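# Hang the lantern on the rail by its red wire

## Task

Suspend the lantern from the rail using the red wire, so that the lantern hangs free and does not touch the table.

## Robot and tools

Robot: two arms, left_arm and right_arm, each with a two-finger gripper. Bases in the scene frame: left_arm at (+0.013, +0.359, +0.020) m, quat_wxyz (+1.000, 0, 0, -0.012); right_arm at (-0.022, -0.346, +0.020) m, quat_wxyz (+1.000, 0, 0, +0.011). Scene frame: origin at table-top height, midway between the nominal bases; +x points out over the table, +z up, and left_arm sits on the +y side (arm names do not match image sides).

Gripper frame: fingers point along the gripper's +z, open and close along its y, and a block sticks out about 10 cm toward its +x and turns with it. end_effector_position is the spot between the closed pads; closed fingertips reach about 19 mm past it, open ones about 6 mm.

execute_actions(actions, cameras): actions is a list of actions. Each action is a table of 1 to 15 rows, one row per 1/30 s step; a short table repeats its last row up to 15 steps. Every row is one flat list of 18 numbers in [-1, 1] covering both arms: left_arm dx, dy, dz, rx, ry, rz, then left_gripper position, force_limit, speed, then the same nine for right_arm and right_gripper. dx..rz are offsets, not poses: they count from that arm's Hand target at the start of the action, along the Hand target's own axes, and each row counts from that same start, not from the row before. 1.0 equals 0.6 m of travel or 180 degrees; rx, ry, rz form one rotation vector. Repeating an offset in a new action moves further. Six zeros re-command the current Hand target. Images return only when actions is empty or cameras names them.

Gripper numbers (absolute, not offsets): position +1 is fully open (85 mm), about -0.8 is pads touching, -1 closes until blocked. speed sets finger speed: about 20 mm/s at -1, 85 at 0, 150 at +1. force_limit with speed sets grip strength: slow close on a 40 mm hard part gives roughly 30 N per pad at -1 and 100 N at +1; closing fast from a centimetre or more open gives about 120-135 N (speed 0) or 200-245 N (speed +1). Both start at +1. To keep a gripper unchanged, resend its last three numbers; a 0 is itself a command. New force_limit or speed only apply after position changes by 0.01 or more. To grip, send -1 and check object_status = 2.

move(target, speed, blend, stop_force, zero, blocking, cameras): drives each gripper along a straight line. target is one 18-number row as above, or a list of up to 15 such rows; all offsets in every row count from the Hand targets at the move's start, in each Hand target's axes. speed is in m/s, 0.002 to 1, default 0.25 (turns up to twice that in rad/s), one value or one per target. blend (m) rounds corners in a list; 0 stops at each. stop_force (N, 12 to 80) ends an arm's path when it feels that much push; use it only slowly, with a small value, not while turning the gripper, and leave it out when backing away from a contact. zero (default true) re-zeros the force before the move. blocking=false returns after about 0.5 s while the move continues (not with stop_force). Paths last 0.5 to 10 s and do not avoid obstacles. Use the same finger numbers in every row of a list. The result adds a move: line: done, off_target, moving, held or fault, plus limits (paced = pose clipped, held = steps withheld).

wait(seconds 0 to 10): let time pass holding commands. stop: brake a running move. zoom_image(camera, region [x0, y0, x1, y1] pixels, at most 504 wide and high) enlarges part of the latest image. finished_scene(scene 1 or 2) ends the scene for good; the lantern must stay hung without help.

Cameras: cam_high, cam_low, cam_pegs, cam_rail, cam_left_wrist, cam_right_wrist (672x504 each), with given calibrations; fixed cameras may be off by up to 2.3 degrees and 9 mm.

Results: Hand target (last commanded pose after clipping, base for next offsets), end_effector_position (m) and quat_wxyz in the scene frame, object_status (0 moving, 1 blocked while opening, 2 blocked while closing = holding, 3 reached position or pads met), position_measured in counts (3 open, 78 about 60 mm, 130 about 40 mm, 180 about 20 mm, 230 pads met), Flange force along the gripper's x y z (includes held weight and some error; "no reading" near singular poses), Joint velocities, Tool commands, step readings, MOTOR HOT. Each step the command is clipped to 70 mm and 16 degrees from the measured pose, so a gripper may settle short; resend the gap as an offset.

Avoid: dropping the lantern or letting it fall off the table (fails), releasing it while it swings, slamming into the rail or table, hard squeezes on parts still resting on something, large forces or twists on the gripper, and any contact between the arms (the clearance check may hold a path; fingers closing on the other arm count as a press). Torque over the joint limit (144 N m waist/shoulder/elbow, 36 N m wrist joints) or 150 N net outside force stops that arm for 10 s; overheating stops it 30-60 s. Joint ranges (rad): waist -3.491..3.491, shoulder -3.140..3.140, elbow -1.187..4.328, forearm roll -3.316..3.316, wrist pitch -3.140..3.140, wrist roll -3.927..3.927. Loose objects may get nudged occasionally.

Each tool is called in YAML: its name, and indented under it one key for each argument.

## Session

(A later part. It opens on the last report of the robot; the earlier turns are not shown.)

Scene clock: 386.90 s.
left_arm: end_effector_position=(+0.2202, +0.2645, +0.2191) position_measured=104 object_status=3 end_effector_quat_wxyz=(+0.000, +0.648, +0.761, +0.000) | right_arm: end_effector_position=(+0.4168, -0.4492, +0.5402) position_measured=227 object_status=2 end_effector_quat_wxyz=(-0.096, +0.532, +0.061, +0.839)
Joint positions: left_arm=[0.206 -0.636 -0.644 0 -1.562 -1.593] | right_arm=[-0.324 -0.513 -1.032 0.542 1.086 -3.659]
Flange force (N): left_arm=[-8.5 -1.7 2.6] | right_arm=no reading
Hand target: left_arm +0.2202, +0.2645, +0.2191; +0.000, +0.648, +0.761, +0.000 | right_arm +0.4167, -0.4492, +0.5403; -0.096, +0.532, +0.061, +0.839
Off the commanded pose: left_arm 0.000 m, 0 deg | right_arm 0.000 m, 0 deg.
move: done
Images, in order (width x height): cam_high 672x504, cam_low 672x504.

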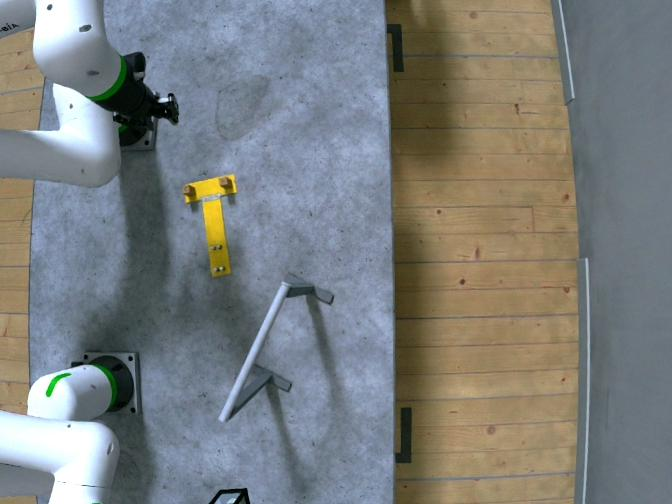

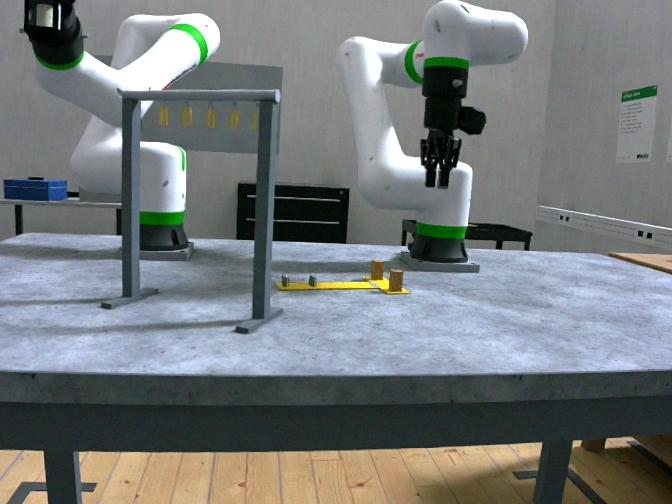

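move:
  target: [0,0,0,0,0,0,0.2,0.6,-1,-0.0245,-0.669,0.053,0,0,0,-1,0.6,-1]
  speed: 0.12
  cameras: ["cam_low","cam_high"]

Scene clock: 395.77 s.
left_arm: end_effector_position=(+0.2202, +0.2645, +0.2191) position_measured=104 object_status=3 end_effector_quat_wxyz=(+0.000, +0.648, +0.761, +0.000) | right_arm: end_effector_position=(+0.3604, -0.0503, +0.5404) position_measured=227 object_status=2 end_effector_quat_wxyz=(-0.096, +0.532, +0.061, +0.839)
Joint positions: left_arm=[0.206 -0.636 -0.644 0 -1.562 -1.593] | right_arm=[1.371 -0.406 -0.553 -1.053 1.277 -1.887]
Flange force (N): left_arm=[-8.8 -1.7 2.3] | right_arm=[-4.3 2.7 -3.8]
Hand target: left_arm +0.2202, +0.2645, +0.2191; +0.000, +0.648, +0.761, +0.000 | right_arm +0.3604, -0.0503, +0.5404; -0.096, +0.532, +0.061, +0.839
Off the commanded pose: left_arm 0.000 m, 0 deg | right_arm 0.000 m, 0 deg.
move: done
Images, in order (width x height): cam_high 672x504, cam_low 672x504.

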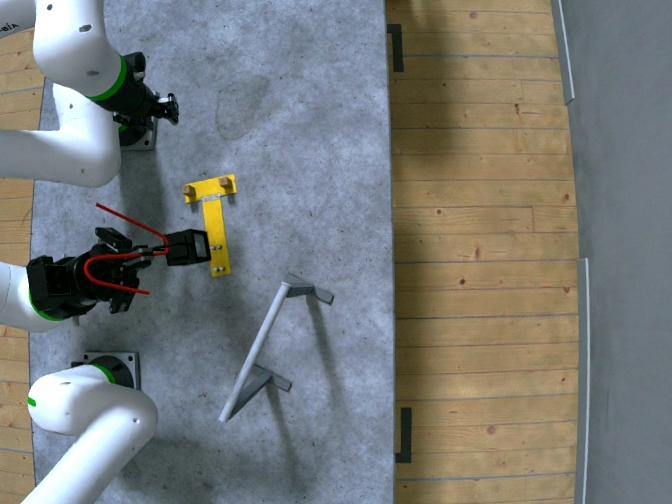

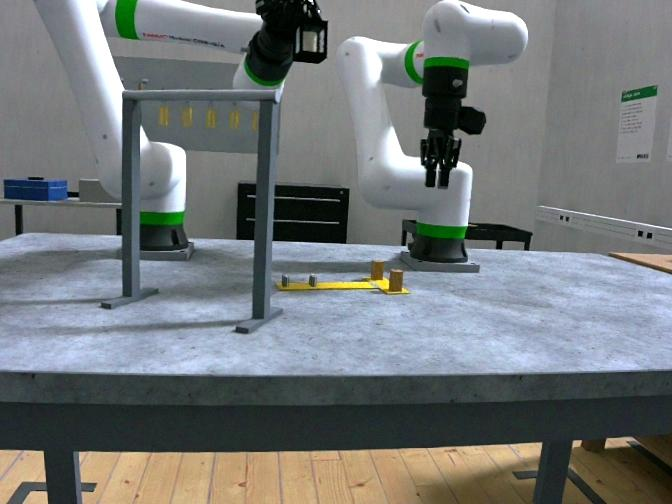

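move:
  target: [0,0,0,0,0,0,0.2,0.6,-1,-0.2548,0.0587,-0.1645,0.0543,-0.1399,0.0123,-1,0.6,-1]
  speed: 0.12
  cameras: ["cam_low","cam_high","cam_right_wrist"]

Scene clock: 404.80 s.
left_arm: end_effector_position=(+0.2202, +0.2645, +0.2191) position_measured=104 object_status=3 end_effector_quat_wxyz=(+0.000, +0.648, +0.761, +0.000) | right_arm: end_effector_position=(+0.3449, -0.0901, +0.3600) position_measured=227 object_status=2 end_effector_quat_wxyz=(-0.141, +0.693, +0.141, +0.693)
Joint positions: left_arm=[0.206 -0.636 -0.644 0 -1.562 -1.593] | right_arm=[1.079 -0.705 -0.77 -1.494 0.704 -1.672]
Flange force (N): left_arm=[-8.9 -1.5 2.5] | right_arm=no reading
Hand target: left_arm +0.2202, +0.2645, +0.2191; +0.000, +0.648, +0.761, +0.000 | right_arm +0.3449, -0.0901, +0.3600; -0.141, +0.693, +0.141, +0.693
Off the commanded pose: left_arm 0.000 m, 0 deg | right_arm 0.000 m, 0 deg.
move: done
camera_calibration:
cam_right_wrist: T_world_to_cam=[[0.365563, -0.930533, 0.0217124, -0.207802], [-0.313898, -0.145209, -0.938287, 0.448031], [0.87626, 0.336188, -0.345175, -0.013429], [0, 0, 0, 1]] pos_world=[0.228368, -0.123794, 0.420258]
Images, in order (width x height): cam_high 672x504, cam_low 672x504, cam_right_wrist 672x504.

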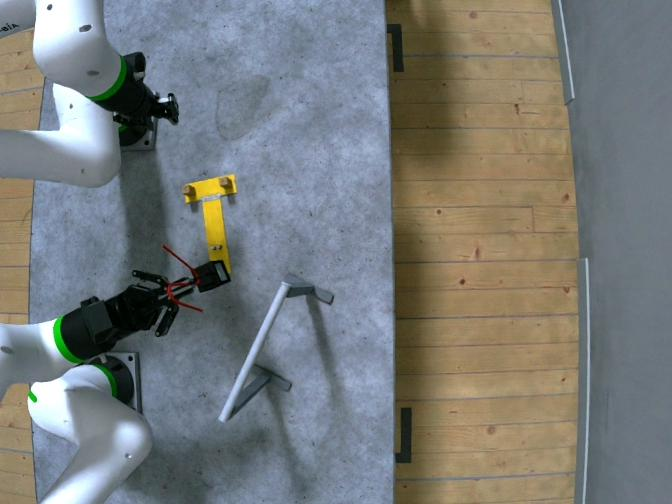

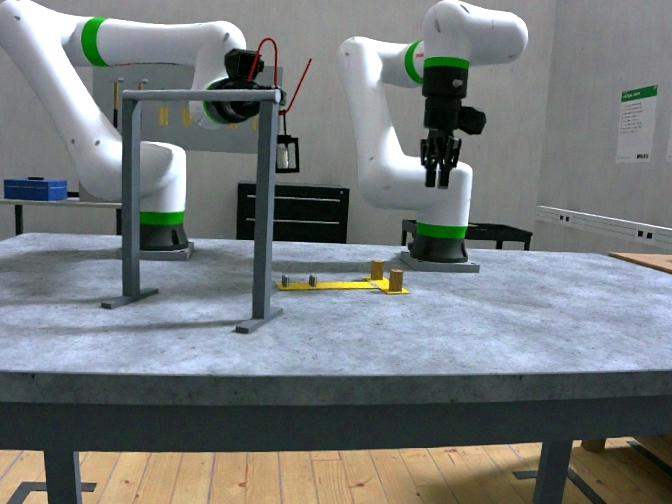

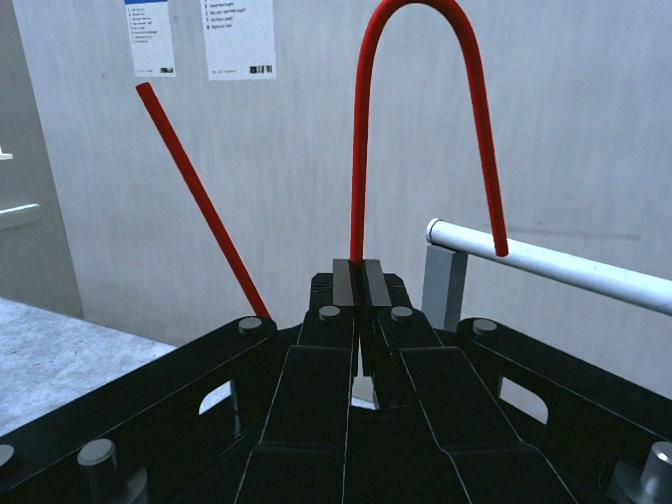

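move:
  target:
    - [0,0,0,0,0,0,0.2,0.6,-1,-0.0167,0.0035,0.131,0,0,0,-1,0.6,-1]
    - [0,0,0,0,0,0,0.2,0.6,-1,-0.0167,0.13,0.131,0,0,0,-1,0.6,-1]
  speed: [0.08,0.04]
  cameras: ["cam_rail","cam_high","cam_right_wrist"]

zoom_image:
  camera: "cam_high"
  region: [180, 230, 330, 350]

zoom_image:
  camera: "cam_rail"
  region: [250, 0, 480, 240]

Scene clock: 416.73 s.
left_arm: end_effector_position=(+0.2202, +0.2645, +0.2191) position_measured=104 object_status=3 end_effector_quat_wxyz=(+0.000, +0.648, +0.761, +0.000) | right_arm: end_effector_position=(+0.4477, -0.1312, +0.3500) position_measured=227 object_status=2 end_effector_quat_wxyz=(-0.141, +0.693, +0.141, +0.693)
Joint positions: left_arm=[0.206 -0.636 -0.644 0 -1.562 -1.593] | right_arm=[0.778 -0.498 -0.749 -1.039 0.468 -2.154]
Flange force (N): left_arm=[-9.1 -1.6 2.5] | right_arm=no reading
Hand target: left_arm +0.2202, +0.2645, +0.2191; +0.000, +0.648, +0.761, +0.000 | right_arm +0.4477, -0.1312, +0.3500; -0.141, +0.693, +0.141, +0.693
Off the commanded pose: left_arm 0.000 m, 0 deg | right_arm 0.000 m, 0 deg.
move: done
camera_calibration:
cam_right_wrist: T_world_to_cam=[[0.365534, -0.930547, 0.0216257, -0.28346], [-0.313933, -0.145124, -0.938288, 0.464961], [0.87626, 0.336187, -0.345177, -0.0931086], [0, 0, 0, 1]] pos_world=[0.331168, -0.164994, 0.410259]
Images, in order (width x height): cam_high 672x504, cam_rail 672x504, cam_right_wrist 672x504.

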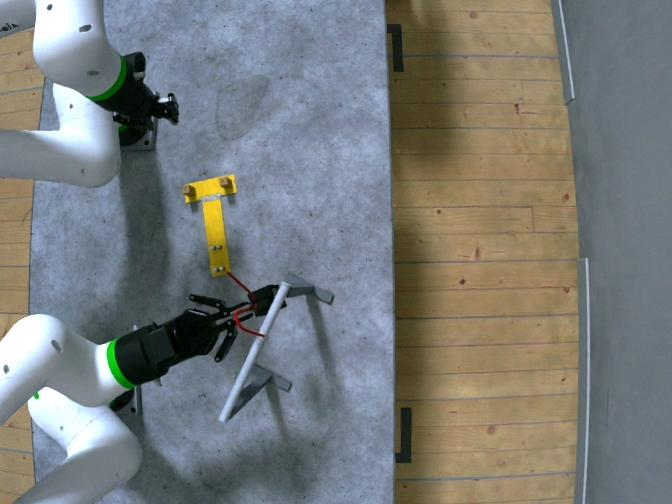

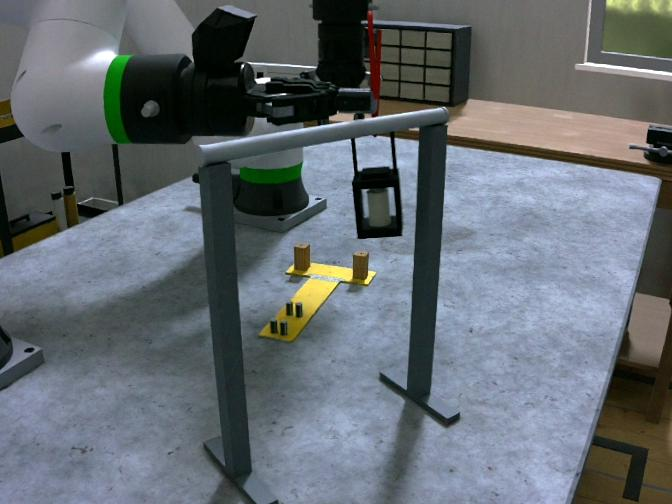

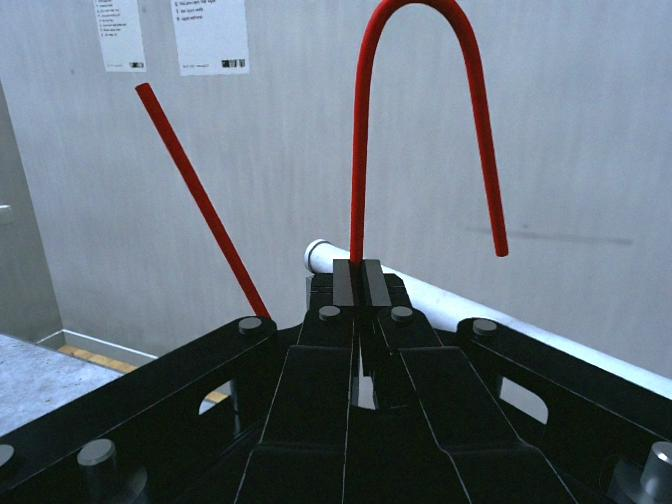

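Scaled by 3.360 from the camera's 672x504 image, which has a finer 960x720 frame.

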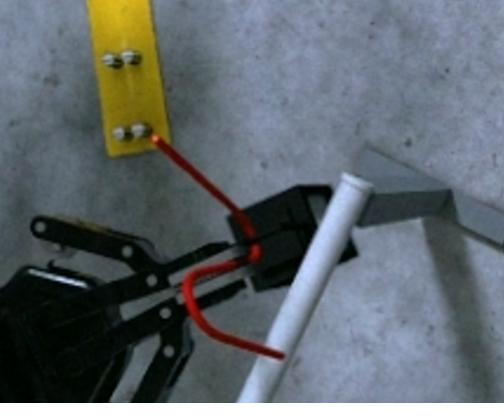

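Scaled by 2.100 from the camera's 672x504 image, which has a finer 960x720 frame.

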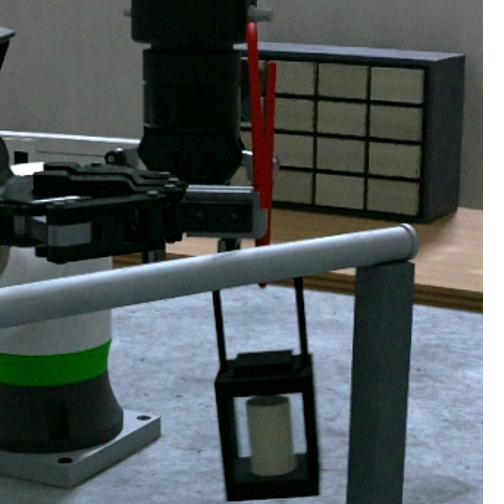

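move:
  target: [0,0,0,0,0,0,0.2,0.6,-1,0,0.025,0,0,0,0,-1,0.6,-1]
  speed: 0.03
  cameras: ["cam_rail","cam_high","cam_right_wrist"]

zoom_image:
  camera: "cam_high"
  region: [180, 230, 330, 350]

zoom_image:
  camera: "cam_rail"
  region: [250, 0, 480, 240]

Scene clock: 429.33 s.
left_arm: end_effector_position=(+0.2202, +0.2645, +0.2191) position_measured=104 object_status=3 end_effector_quat_wxyz=(+0.000, +0.648, +0.761, +0.000) | right_arm: end_effector_position=(+0.4536, -0.1450, +0.3500) position_measured=227 object_status=2 end_effector_quat_wxyz=(-0.141, +0.693, +0.141, +0.693)
Joint positions: left_arm=[0.206 -0.636 -0.644 0 -1.562 -1.593] | right_arm=[0.74 -0.505 -0.763 -0.978 0.441 -2.211]
Flange force (N): left_arm=[-8.6 -1.5 2.8] | right_arm=no reading
Hand target: left_arm +0.2202, +0.2645, +0.2191; +0.000, +0.648, +0.761, +0.000 | right_arm +0.4536, -0.1450, +0.3500; -0.141, +0.693, +0.141, +0.693
Off the commanded pose: left_arm 0.000 m, 0 deg | right_arm 0.000 m, 0 deg.
move: done
camera_calibration:
cam_right_wrist: T_world_to_cam=[[0.365534, -0.930547, 0.0216257, -0.298458], [-0.313933, -0.145124, -0.938288, 0.464811], [0.87626, 0.336187, -0.345177, -0.0936392], [0, 0, 0, 1]] pos_world=[0.337068, -0.178794, 0.410259]
Images, in order (width x height): cam_high 672x504, cam_rail 672x504, cam_right_wrist 672x504.

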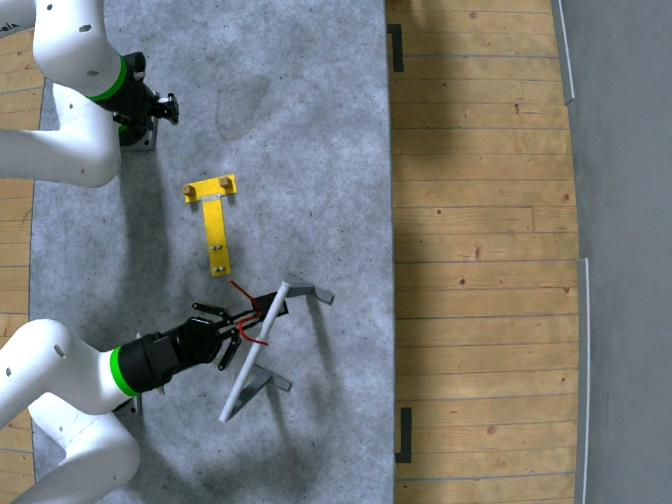

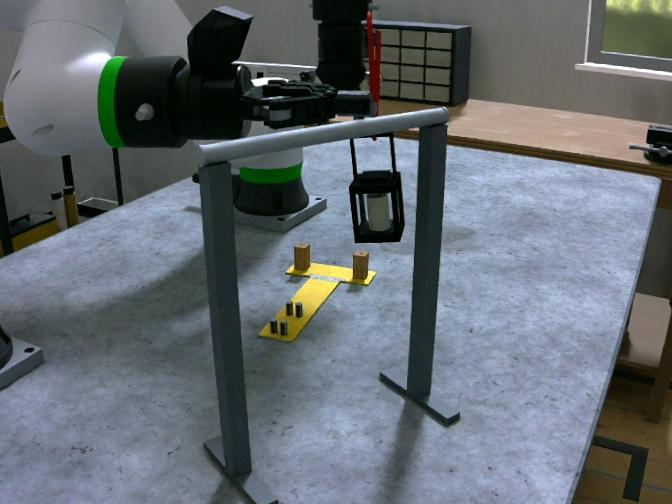

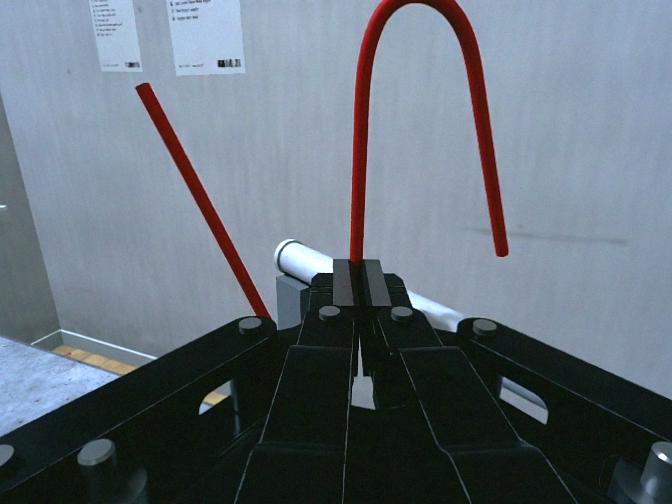

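Scaled by 3.360 from the camera's 672x504 image, which has a finer 960x720 frame.

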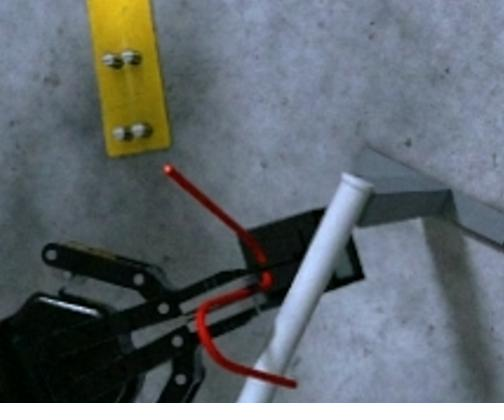

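Scaled by 2.100 from the camera's 672x504 image, which has a finer 960x720 frame.

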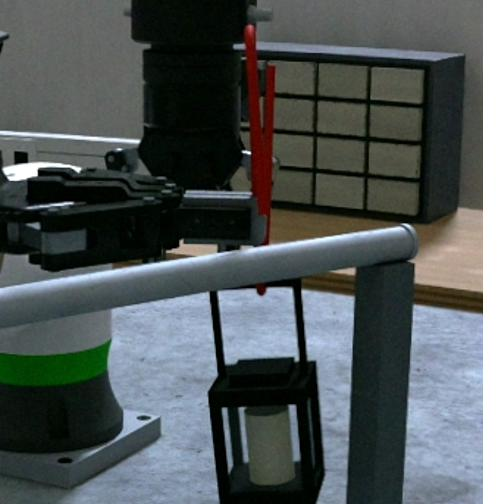

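move:
  target: [0,0,0,0,0,0,0.2,0.6,-1,-0.1,0.002,0,0,0,0,-1,0.6,-1]
  speed: 0.025
  cameras: ["cam_rail","cam_high","cam_right_wrist"]

zoom_image:
  camera: "cam_high"
  region: [180, 230, 330, 350]

Scene clock: 436.60 s.
left_arm: end_effector_position=(+0.2202, +0.2645, +0.2191) position_measured=104 object_status=3 end_effector_quat_wxyz=(+0.000, +0.648, +0.761, +0.000) | right_arm: end_effector_position=(+0.4541, -0.1461, +0.2900) position_measured=227 object_status=2 end_effector_quat_wxyz=(-0.141, +0.693, +0.141, +0.693)
Joint positions: left_arm=[0.206 -0.636 -0.644 0 -1.562 -1.593] | right_arm=[0.845 -0.348 -0.893 -0.771 0.702 -2.503]
Flange force (N): left_arm=[-9.0 -1.7 2.3] | right_arm=no reading
Hand target: left_arm +0.2202, +0.2645, +0.2191; +0.000, +0.648, +0.761, +0.000 | right_arm +0.4541, -0.1461, +0.2900; -0.141, +0.693, +0.141, +0.693
Off the commanded pose: left_arm 0.000 m, 0 deg | right_arm 0.000 m, 0 deg.
move: done
camera_calibration:
cam_right_wrist: T_world_to_cam=[[0.365534, -0.930547, 0.0216257, -0.298367], [-0.313933, -0.145124, -0.938288, 0.408511], [0.87626, 0.336187, -0.345177, -0.114418], [0, 0, 0, 1]] pos_world=[0.337568, -0.179894, 0.350259]
Images, in order (width x height): cam_high 672x504, cam_rail 672x504, cam_right_wrist 672x504.

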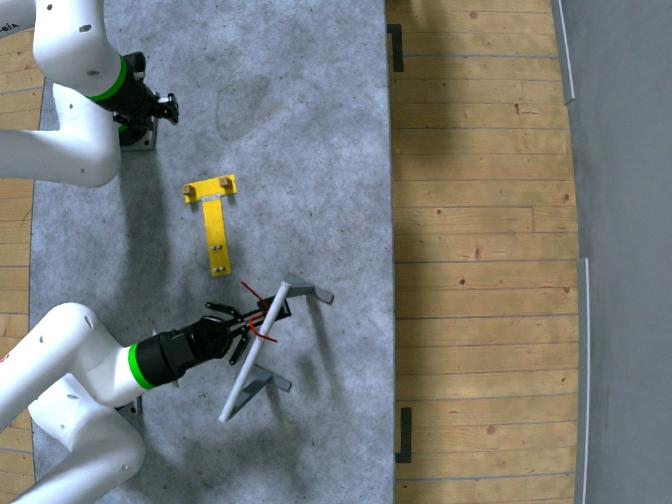

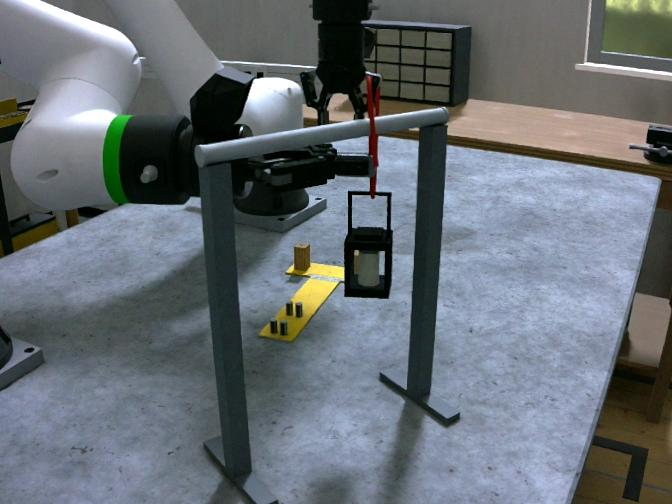

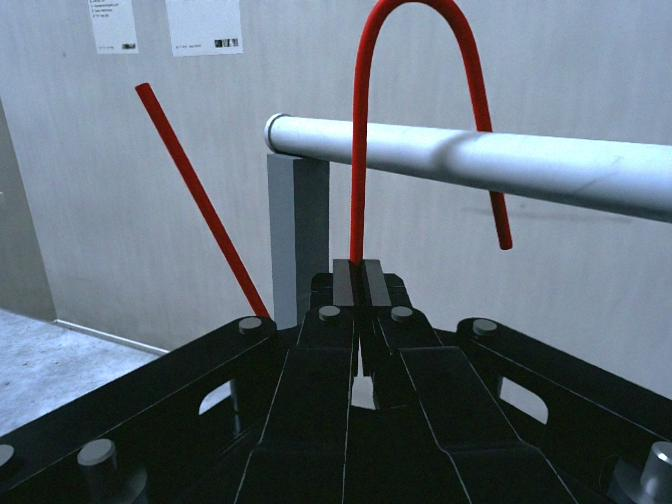

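Scaled by 3.360 from the camera's 672x504 image, which has a finer 960x720 frame.

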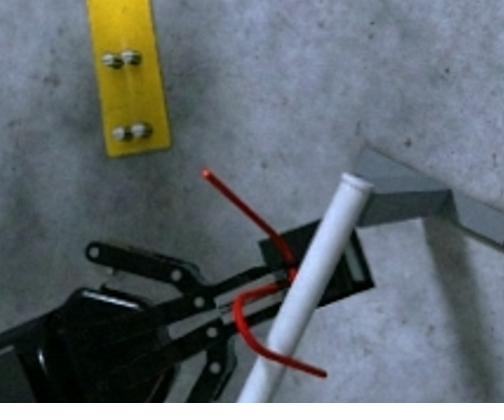

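Good. Lower until seated; force reading may be absent, so go stepwise.

move:
  target: [0,0,0,0,0,0,0.2,0.6,-1,-0.052,0.004,0,0,0,0,-1,0.6,-1]
  speed: 0.015
  cameras: ["cam_rail","cam_high","cam_right_wrist"]

zoom_image:
  camera: "cam_rail"
  region: [300, 50, 460, 250]

Scene clock: 443.17 s.
left_arm: end_effector_position=(+0.2202, +0.2645, +0.2191) position_measured=104 object_status=3 end_effector_quat_wxyz=(+0.000, +0.648, +0.761, +0.000) | right_arm: end_effector_position=(+0.4550, -0.1483, +0.2588) position_measured=227 object_status=2 end_effector_quat_wxyz=(-0.141, +0.693, +0.141, +0.693)
Joint positions: left_arm=[0.206 -0.636 -0.644 0 -1.562 -1.593] | right_arm=[0.874 -0.225 -0.947 -0.686 0.85 -2.646]
Flange force (N): left_arm=[-8.7 -1.3 2.6] | right_arm=no reading
Hand target: left_arm +0.2202, +0.2645, +0.2191; +0.000, +0.648, +0.761, +0.000 | right_arm +0.4550, -0.1483, +0.2588; -0.141, +0.693, +0.141, +0.693
Off the commanded pose: left_arm 0.000 m, 0 deg | right_arm 0.000 m, 0 deg.
move: done
camera_calibration:
cam_right_wrist: T_world_to_cam=[[0.365534, -0.930547, 0.0216257, -0.300068], [-0.313933, -0.145124, -0.938288, 0.379199], [0.87626, 0.336187, -0.345177, -0.125237], [0, 0, 0, 1]] pos_world=[0.338468, -0.182094, 0.319059]
Images, in order (width x height): cam_high 672x504, cam_rail 672x504, cam_right_wrist 672x504.

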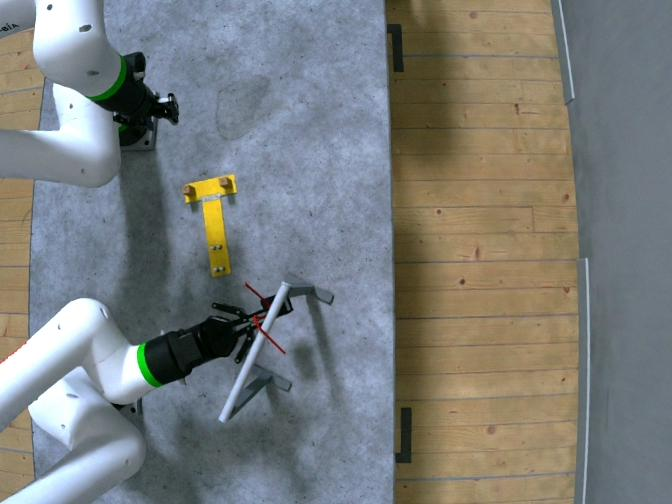

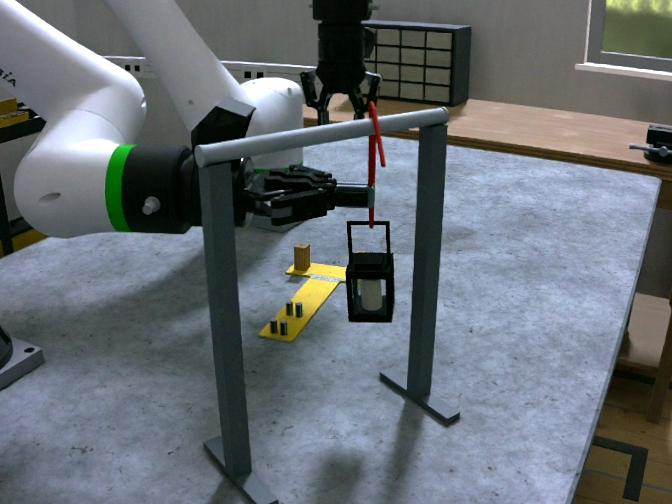

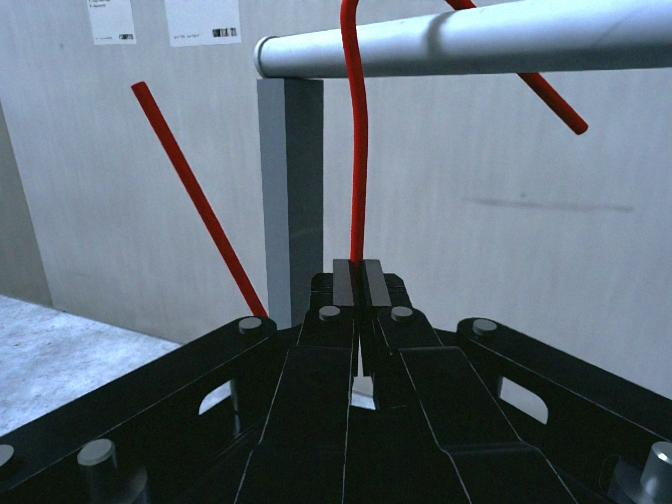

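Scaled by 2.520 from the camera's 672x504 image, which has a finer 960x720 frame.

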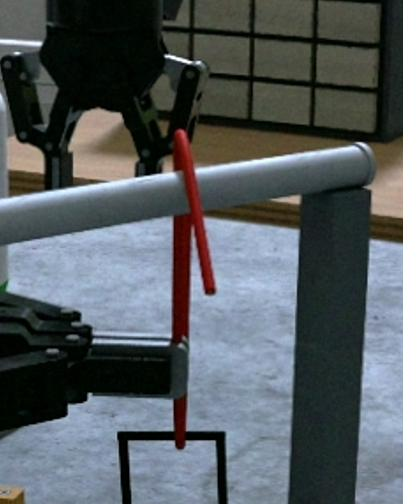

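move:
  target:
    - [0,0,0,0,0,0,0.2,0.6,-1,0.003,0,0,0,0,0,-1,0.6,-1]
    - [0,0,0,0,0,0,0.2,0.6,-1,0.003,0,0,0,0,0,-0.4,0.6,-1]
  speed: 0.01
  cameras: ["cam_rail","cam_high","cam_right_wrist"]

zoom_image:
  camera: "cam_rail"
  region: [300, 50, 460, 350]

zoom_image:
  camera: "cam_high"
  region: [180, 230, 330, 350]

Scene clock: 452.37 s.
left_arm: end_effector_position=(+0.2202, +0.2645, +0.2191) position_measured=104 object_status=3 end_effector_quat_wxyz=(+0.000, +0.648, +0.761, +0.000) | right_arm: end_effector_position=(+0.4550, -0.1483, +0.2606) position_measured=179 object_status=0 end_effector_quat_wxyz=(-0.141, +0.693, +0.141, +0.693)
Joint positions: left_arm=[0.206 -0.636 -0.644 0 -1.562 -1.593] | right_arm=[0.872 -0.233 -0.944 -0.69 0.841 -2.638]
Flange force (N): left_arm=[-9.2 -1.7 2.8] | right_arm=no reading
Hand target: left_arm +0.2202, +0.2645, +0.2191; +0.000, +0.648, +0.761, +0.000 | right_arm +0.4550, -0.1483, +0.2606; -0.141, +0.693, +0.141, +0.693
Off the commanded pose: left_arm 0.000 m, 0 deg | right_arm 0.000 m, 0 deg.
move: done
camera_calibration:
cam_right_wrist: T_world_to_cam=[[0.365534, -0.930547, 0.0216257, -0.300107], [-0.313933, -0.145124, -0.938288, 0.380888], [0.87626, 0.336187, -0.345177, -0.124615], [0, 0, 0, 1]] pos_world=[0.338468, -0.182094, 0.320859]
Images, in order (width x height): cam_high 672x504, cam_rail 672x504, cam_right_wrist 672x504.

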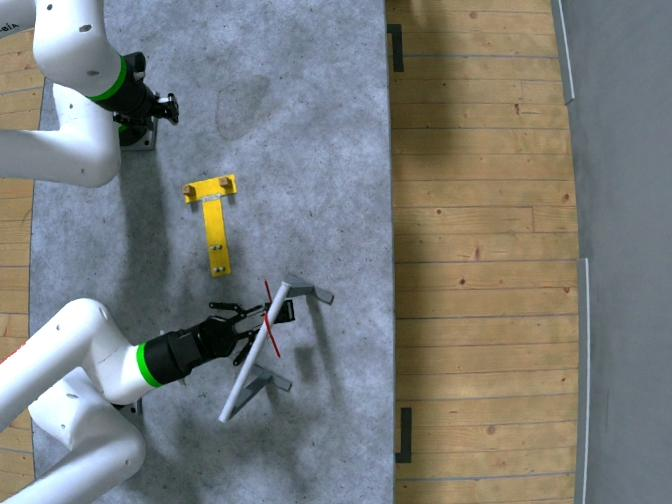

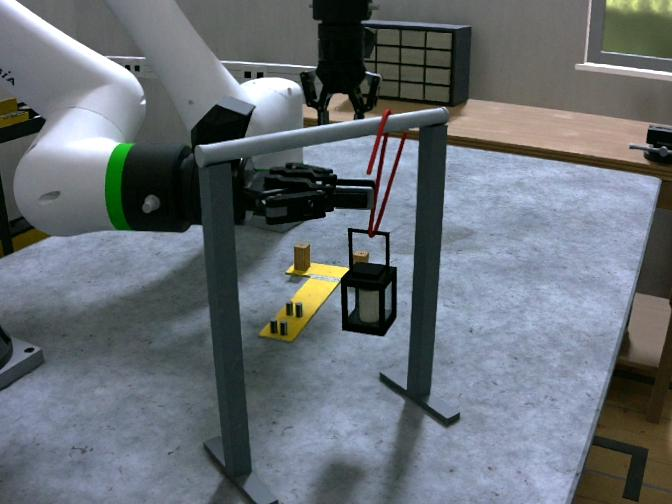

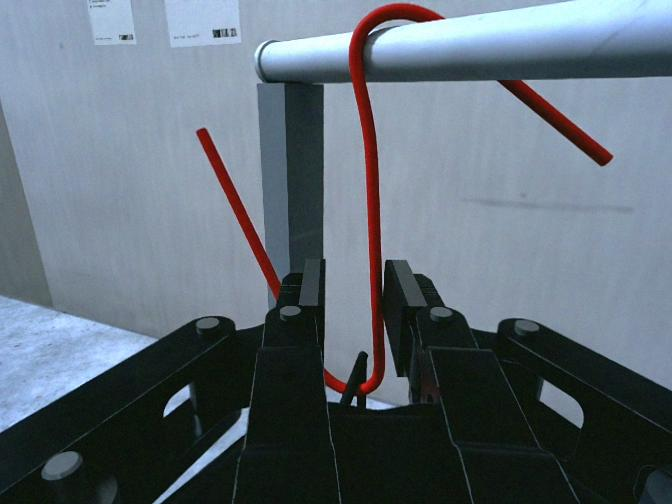

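Scaled by 1.680 from the camera's 672x504 image, which has a finer 960x720 frame.

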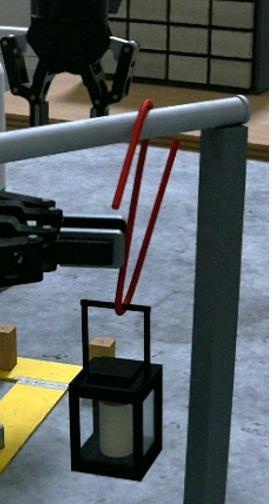

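Scaled by 3.360 from the camera's 672x504 image, which has a finer 960x720 frame.

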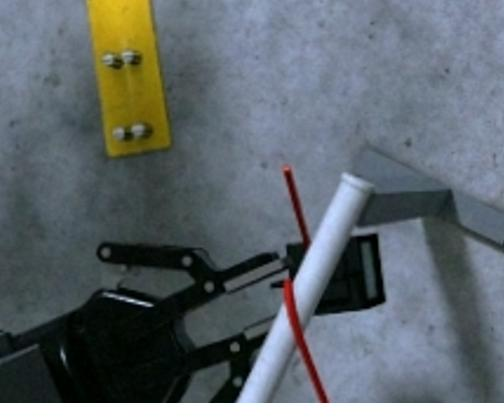

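move:
  target:
    - [0,0,0,0,0,0,0.2,0.6,-1,0,0.007,0,0,0,0,-0.4,0.6,-1]
    - [0,0,0,0,0,0,0.2,0.6,-1,0,0.007,-0.1,0,0,0,-0.4,0.6,-1]
    - [0,0,0,0,0,0,0.2,0.6,-1,0,0,-0.2,0,0,0,-0.4,0.6,-1]
  speed: [0.03,0.03,0.1]

wait:
  seconds: 3
  cameras: ["cam_rail","cam_high","cam_right_wrist","cam_low"]

zoom_image:
  camera: "cam_rail"
  region: [300, 50, 460, 350]

Scene clock: 460.93 s.
left_arm: end_effector_position=(+0.2202, +0.2645, +0.2191) position_measured=104 object_status=3 end_effector_quat_wxyz=(+0.000, +0.648, +0.761, +0.000) | right_arm: end_effector_position=(+0.4007, -0.1758, +0.2606) position_measured=179 object_status=3 end_effector_quat_wxyz=(-0.141, +0.693, +0.141, +0.693)
Joint positions: left_arm=[0.206 -0.636 -0.644 0 -1.562 -1.593] | right_arm=[0.923 -0.536 -1.041 -0.896 0.725 -2.389]
Flange force (N): left_arm=[-8.8 -1.8 2.3] | right_arm=no reading
Hand target: left_arm +0.2202, +0.2645, +0.2191; +0.000, +0.648, +0.761, +0.000 | right_arm +0.4007, -0.1758, +0.2606; -0.141, +0.693, +0.141, +0.693 (not the last commanded pose)
Off the commanded pose: left_arm 0.000 m, 0 deg | right_arm 0.059 m, 0 deg.
move: held (right_arm; a check stopped the path); path passed 2 of 3 targets; limits=held
pose unreachable (right arm): on one or more control steps of this call, first in action 0 (counted from 0), this arm could not follow its commanded pose, so it was not sent that pose on those steps. It may still have moved: this result reports where it is.
cause: moving toward the commanded pose would bring two parts of the arm too close to each other (joints 2 (shoulder) to 5 (wrist pitch) lie between them).

Scene clock: 463.93 s.
left_arm: end_effector_position=(+0.2202, +0.2645, +0.2191) position_measured=104 object_status=3 end_effector_quat_wxyz=(+0.000, +0.648, +0.761, +0.000) | right_arm: end_effector_position=(+0.4007, -0.1758, +0.2606) position_measured=179 object_status=3 end_effector_quat_wxyz=(-0.141, +0.693, +0.141, +0.693)
Joint positions: left_arm=[0.206 -0.636 -0.644 0 -1.562 -1.593] | right_arm=[0.923 -0.536 -1.041 -0.896 0.725 -2.389]
Flange force (N): left_arm=[-9.6 -1.7 2.3] | right_arm=no reading
Hand target: left_arm +0.2202, +0.2645, +0.2191; +0.000, +0.648, +0.761, +0.000 | right_arm +0.4007, -0.1758, +0.2606; -0.141, +0.693, +0.141, +0.693 (not the last commanded pose)
Tool commands: left_gripper/position=+0.2 left_gripper/force_limit=+0.6 left_gripper/speed=-1.0 right_gripper/position=-0.4 right_gripper/force_limit=+0.6 right_gripper/speed=-1.0
Off the commanded pose: left_arm 0.000 m, 0 deg | right_arm 0.059 m, 0 deg.
wait: 3.00 s; at rest by 0.17 s
camera_calibration:
cam_right_wrist: T_world_to_cam=[[0.365554, -0.930537, 0.0216937, -0.305874], [-0.313741, -0.145127, -0.938352, 0.359815], [0.87632, 0.336212, -0.345, -0.0678587], [0, 0, 0, 1]] pos_world=[0.284168, -0.209594, 0.320858]
Images, in order (width x height): cam_high 672x504, cam_low 672x504, cam_rail 672x504, cam_right_wrist 672x504.

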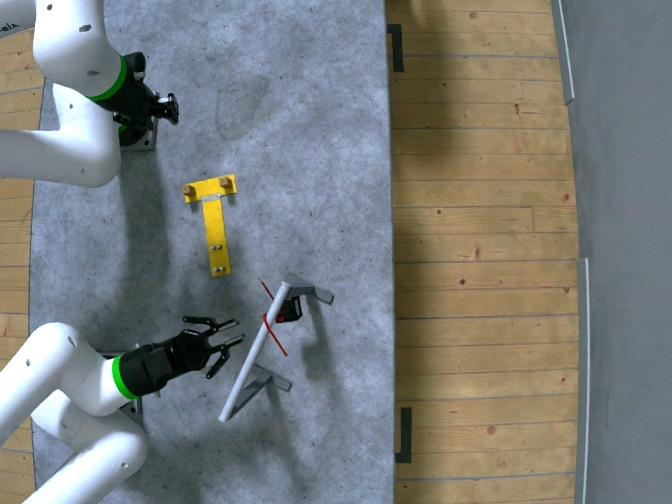

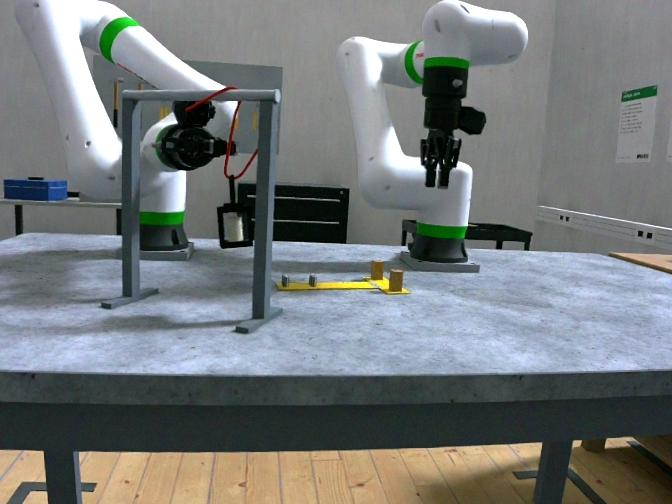

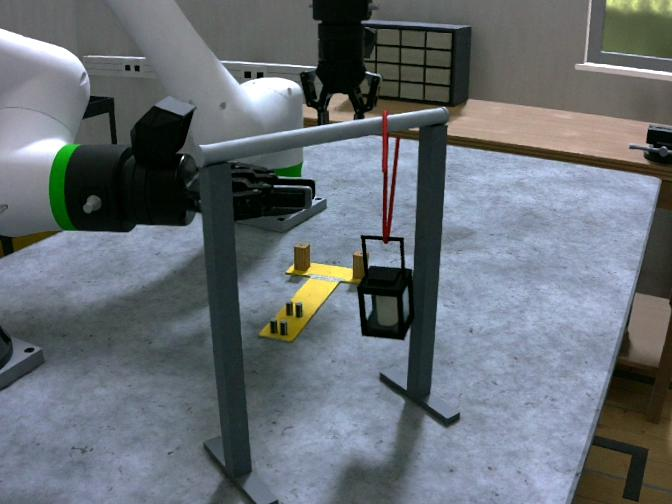

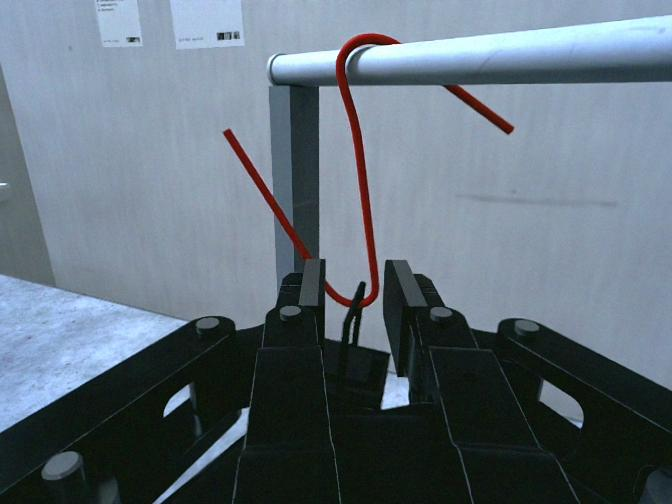

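Scaled by 1.680 from the camera's 672x504 image, which has a finer 960x720 frame.

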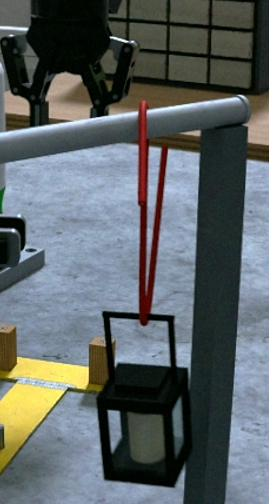

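wait:
  seconds: 3
  cameras: ["cam_rail"]

zoom_image:
  camera: "cam_rail"
  region: [300, 50, 460, 350]

Scene clock: 470.57 s.
left_arm: end_effector_position=(+0.2202, +0.2645, +0.2191) position_measured=104 object_status=3 end_effector_quat_wxyz=(+0.000, +0.648, +0.761, +0.000) | right_arm: end_effector_position=(+0.4007, -0.1758, +0.2606) position_measured=179 object_status=3 end_effector_quat_wxyz=(-0.141, +0.693, +0.141, +0.693)
Joint positions: left_arm=[0.206 -0.636 -0.644 0 -1.562 -1.593] | right_arm=[0.923 -0.536 -1.041 -0.896 0.725 -2.389]
Flange force (N): left_arm=[-8.8 -1.5 2.4] | right_arm=no reading
Hand target: left_arm +0.2202, +0.2645, +0.2191; +0.000, +0.648, +0.761, +0.000 | right_arm +0.4007, -0.1758, +0.2606; -0.141, +0.693, +0.141, +0.693 (not the last commanded pose)
Tool commands: left_gripper/position=+0.2 left_gripper/force_limit=+0.6 left_gripper/speed=-1.0 right_gripper/position=-0.4 right_gripper/force_limit=+0.6 right_gripper/speed=-1.0
Off the commanded pose: left_arm 0.000 m, 0 deg | right_arm 0.059 m, 0 deg.
wait: 3.00 s; at rest from the start
Images, in order (width x height): cam_rail 672x504.

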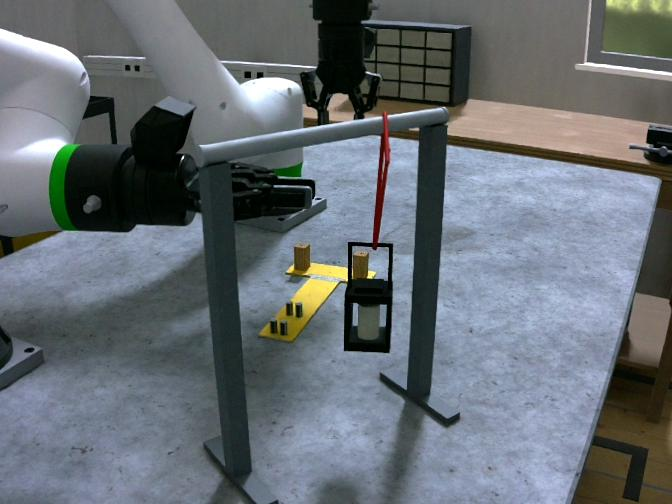

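Scaled by 1.680 from the camera's 672x504 image, which has a finer 960x720 frame.

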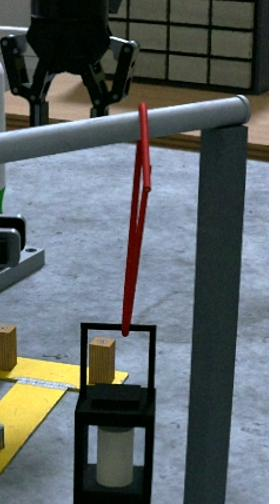

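wait:
  seconds: 6
  cameras: ["cam_rail","cam_right_wrist","cam_low"]

zoom_image:
  camera: "cam_rail"
  region: [300, 50, 460, 370]

Scene clock: 478.93 s.
left_arm: end_effector_position=(+0.2202, +0.2645, +0.2191) position_measured=104 object_status=3 end_effector_quat_wxyz=(+0.000, +0.648, +0.761, +0.000) | right_arm: end_effector_position=(+0.4007, -0.1758, +0.2606) position_measured=179 object_status=3 end_effector_quat_wxyz=(-0.141, +0.693, +0.141, +0.693)
Joint positions: left_arm=[0.206 -0.636 -0.644 0 -1.562 -1.593] | right_arm=[0.923 -0.536 -1.041 -0.896 0.725 -2.389]
Flange force (N): left_arm=[-9.2 -1.4 2.6] | right_arm=no reading
Hand target: left_arm +0.2202, +0.2645, +0.2191; +0.000, +0.648, +0.761, +0.000 | right_arm +0.4007, -0.1758, +0.2606; -0.141, +0.693, +0.141, +0.693 (not the last commanded pose)
Tool commands: left_gripper/position=+0.2 left_gripper/force_limit=+0.6 left_gripper/speed=-1.0 right_gripper/position=-0.4 right_gripper/force_limit=+0.6 right_gripper/speed=-1.0
Off the commanded pose: left_arm 0.000 m, 0 deg | right_arm 0.059 m, 0 deg.
wait: 6.00 s; at rest from the start
camera_calibration:
cam_right_wrist: T_world_to_cam=[[0.365554, -0.930537, 0.0216937, -0.305874], [-0.313741, -0.145127, -0.938352, 0.359815], [0.87632, 0.336212, -0.345, -0.0678587], [0, 0, 0, 1]] pos_world=[0.284168, -0.209594, 0.320858]
Images, in order (width x height): cam_low 672x504, cam_rail 672x504, cam_right_wrist 672x504.

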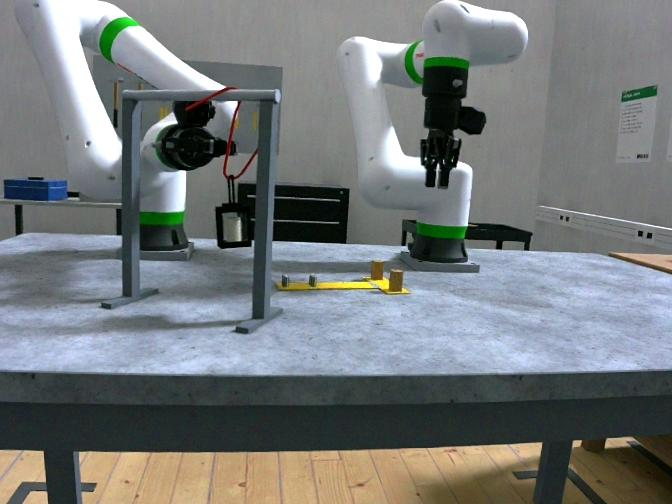

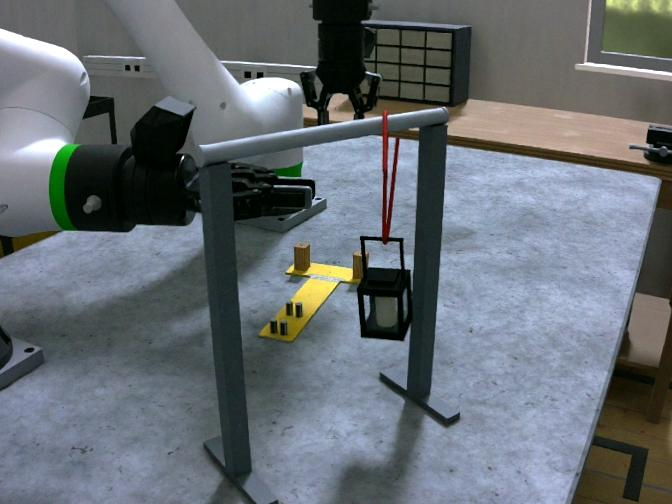

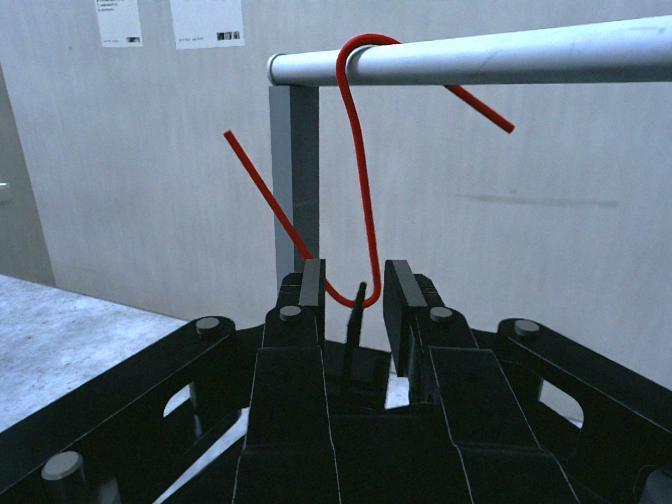

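Scaled by 1.575 from the camera's 672x504 image, which has a finer 960x720 frame.

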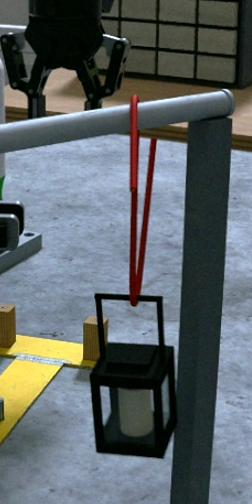

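finished_scene:
  scene: 2

The scene is finished: the task was done.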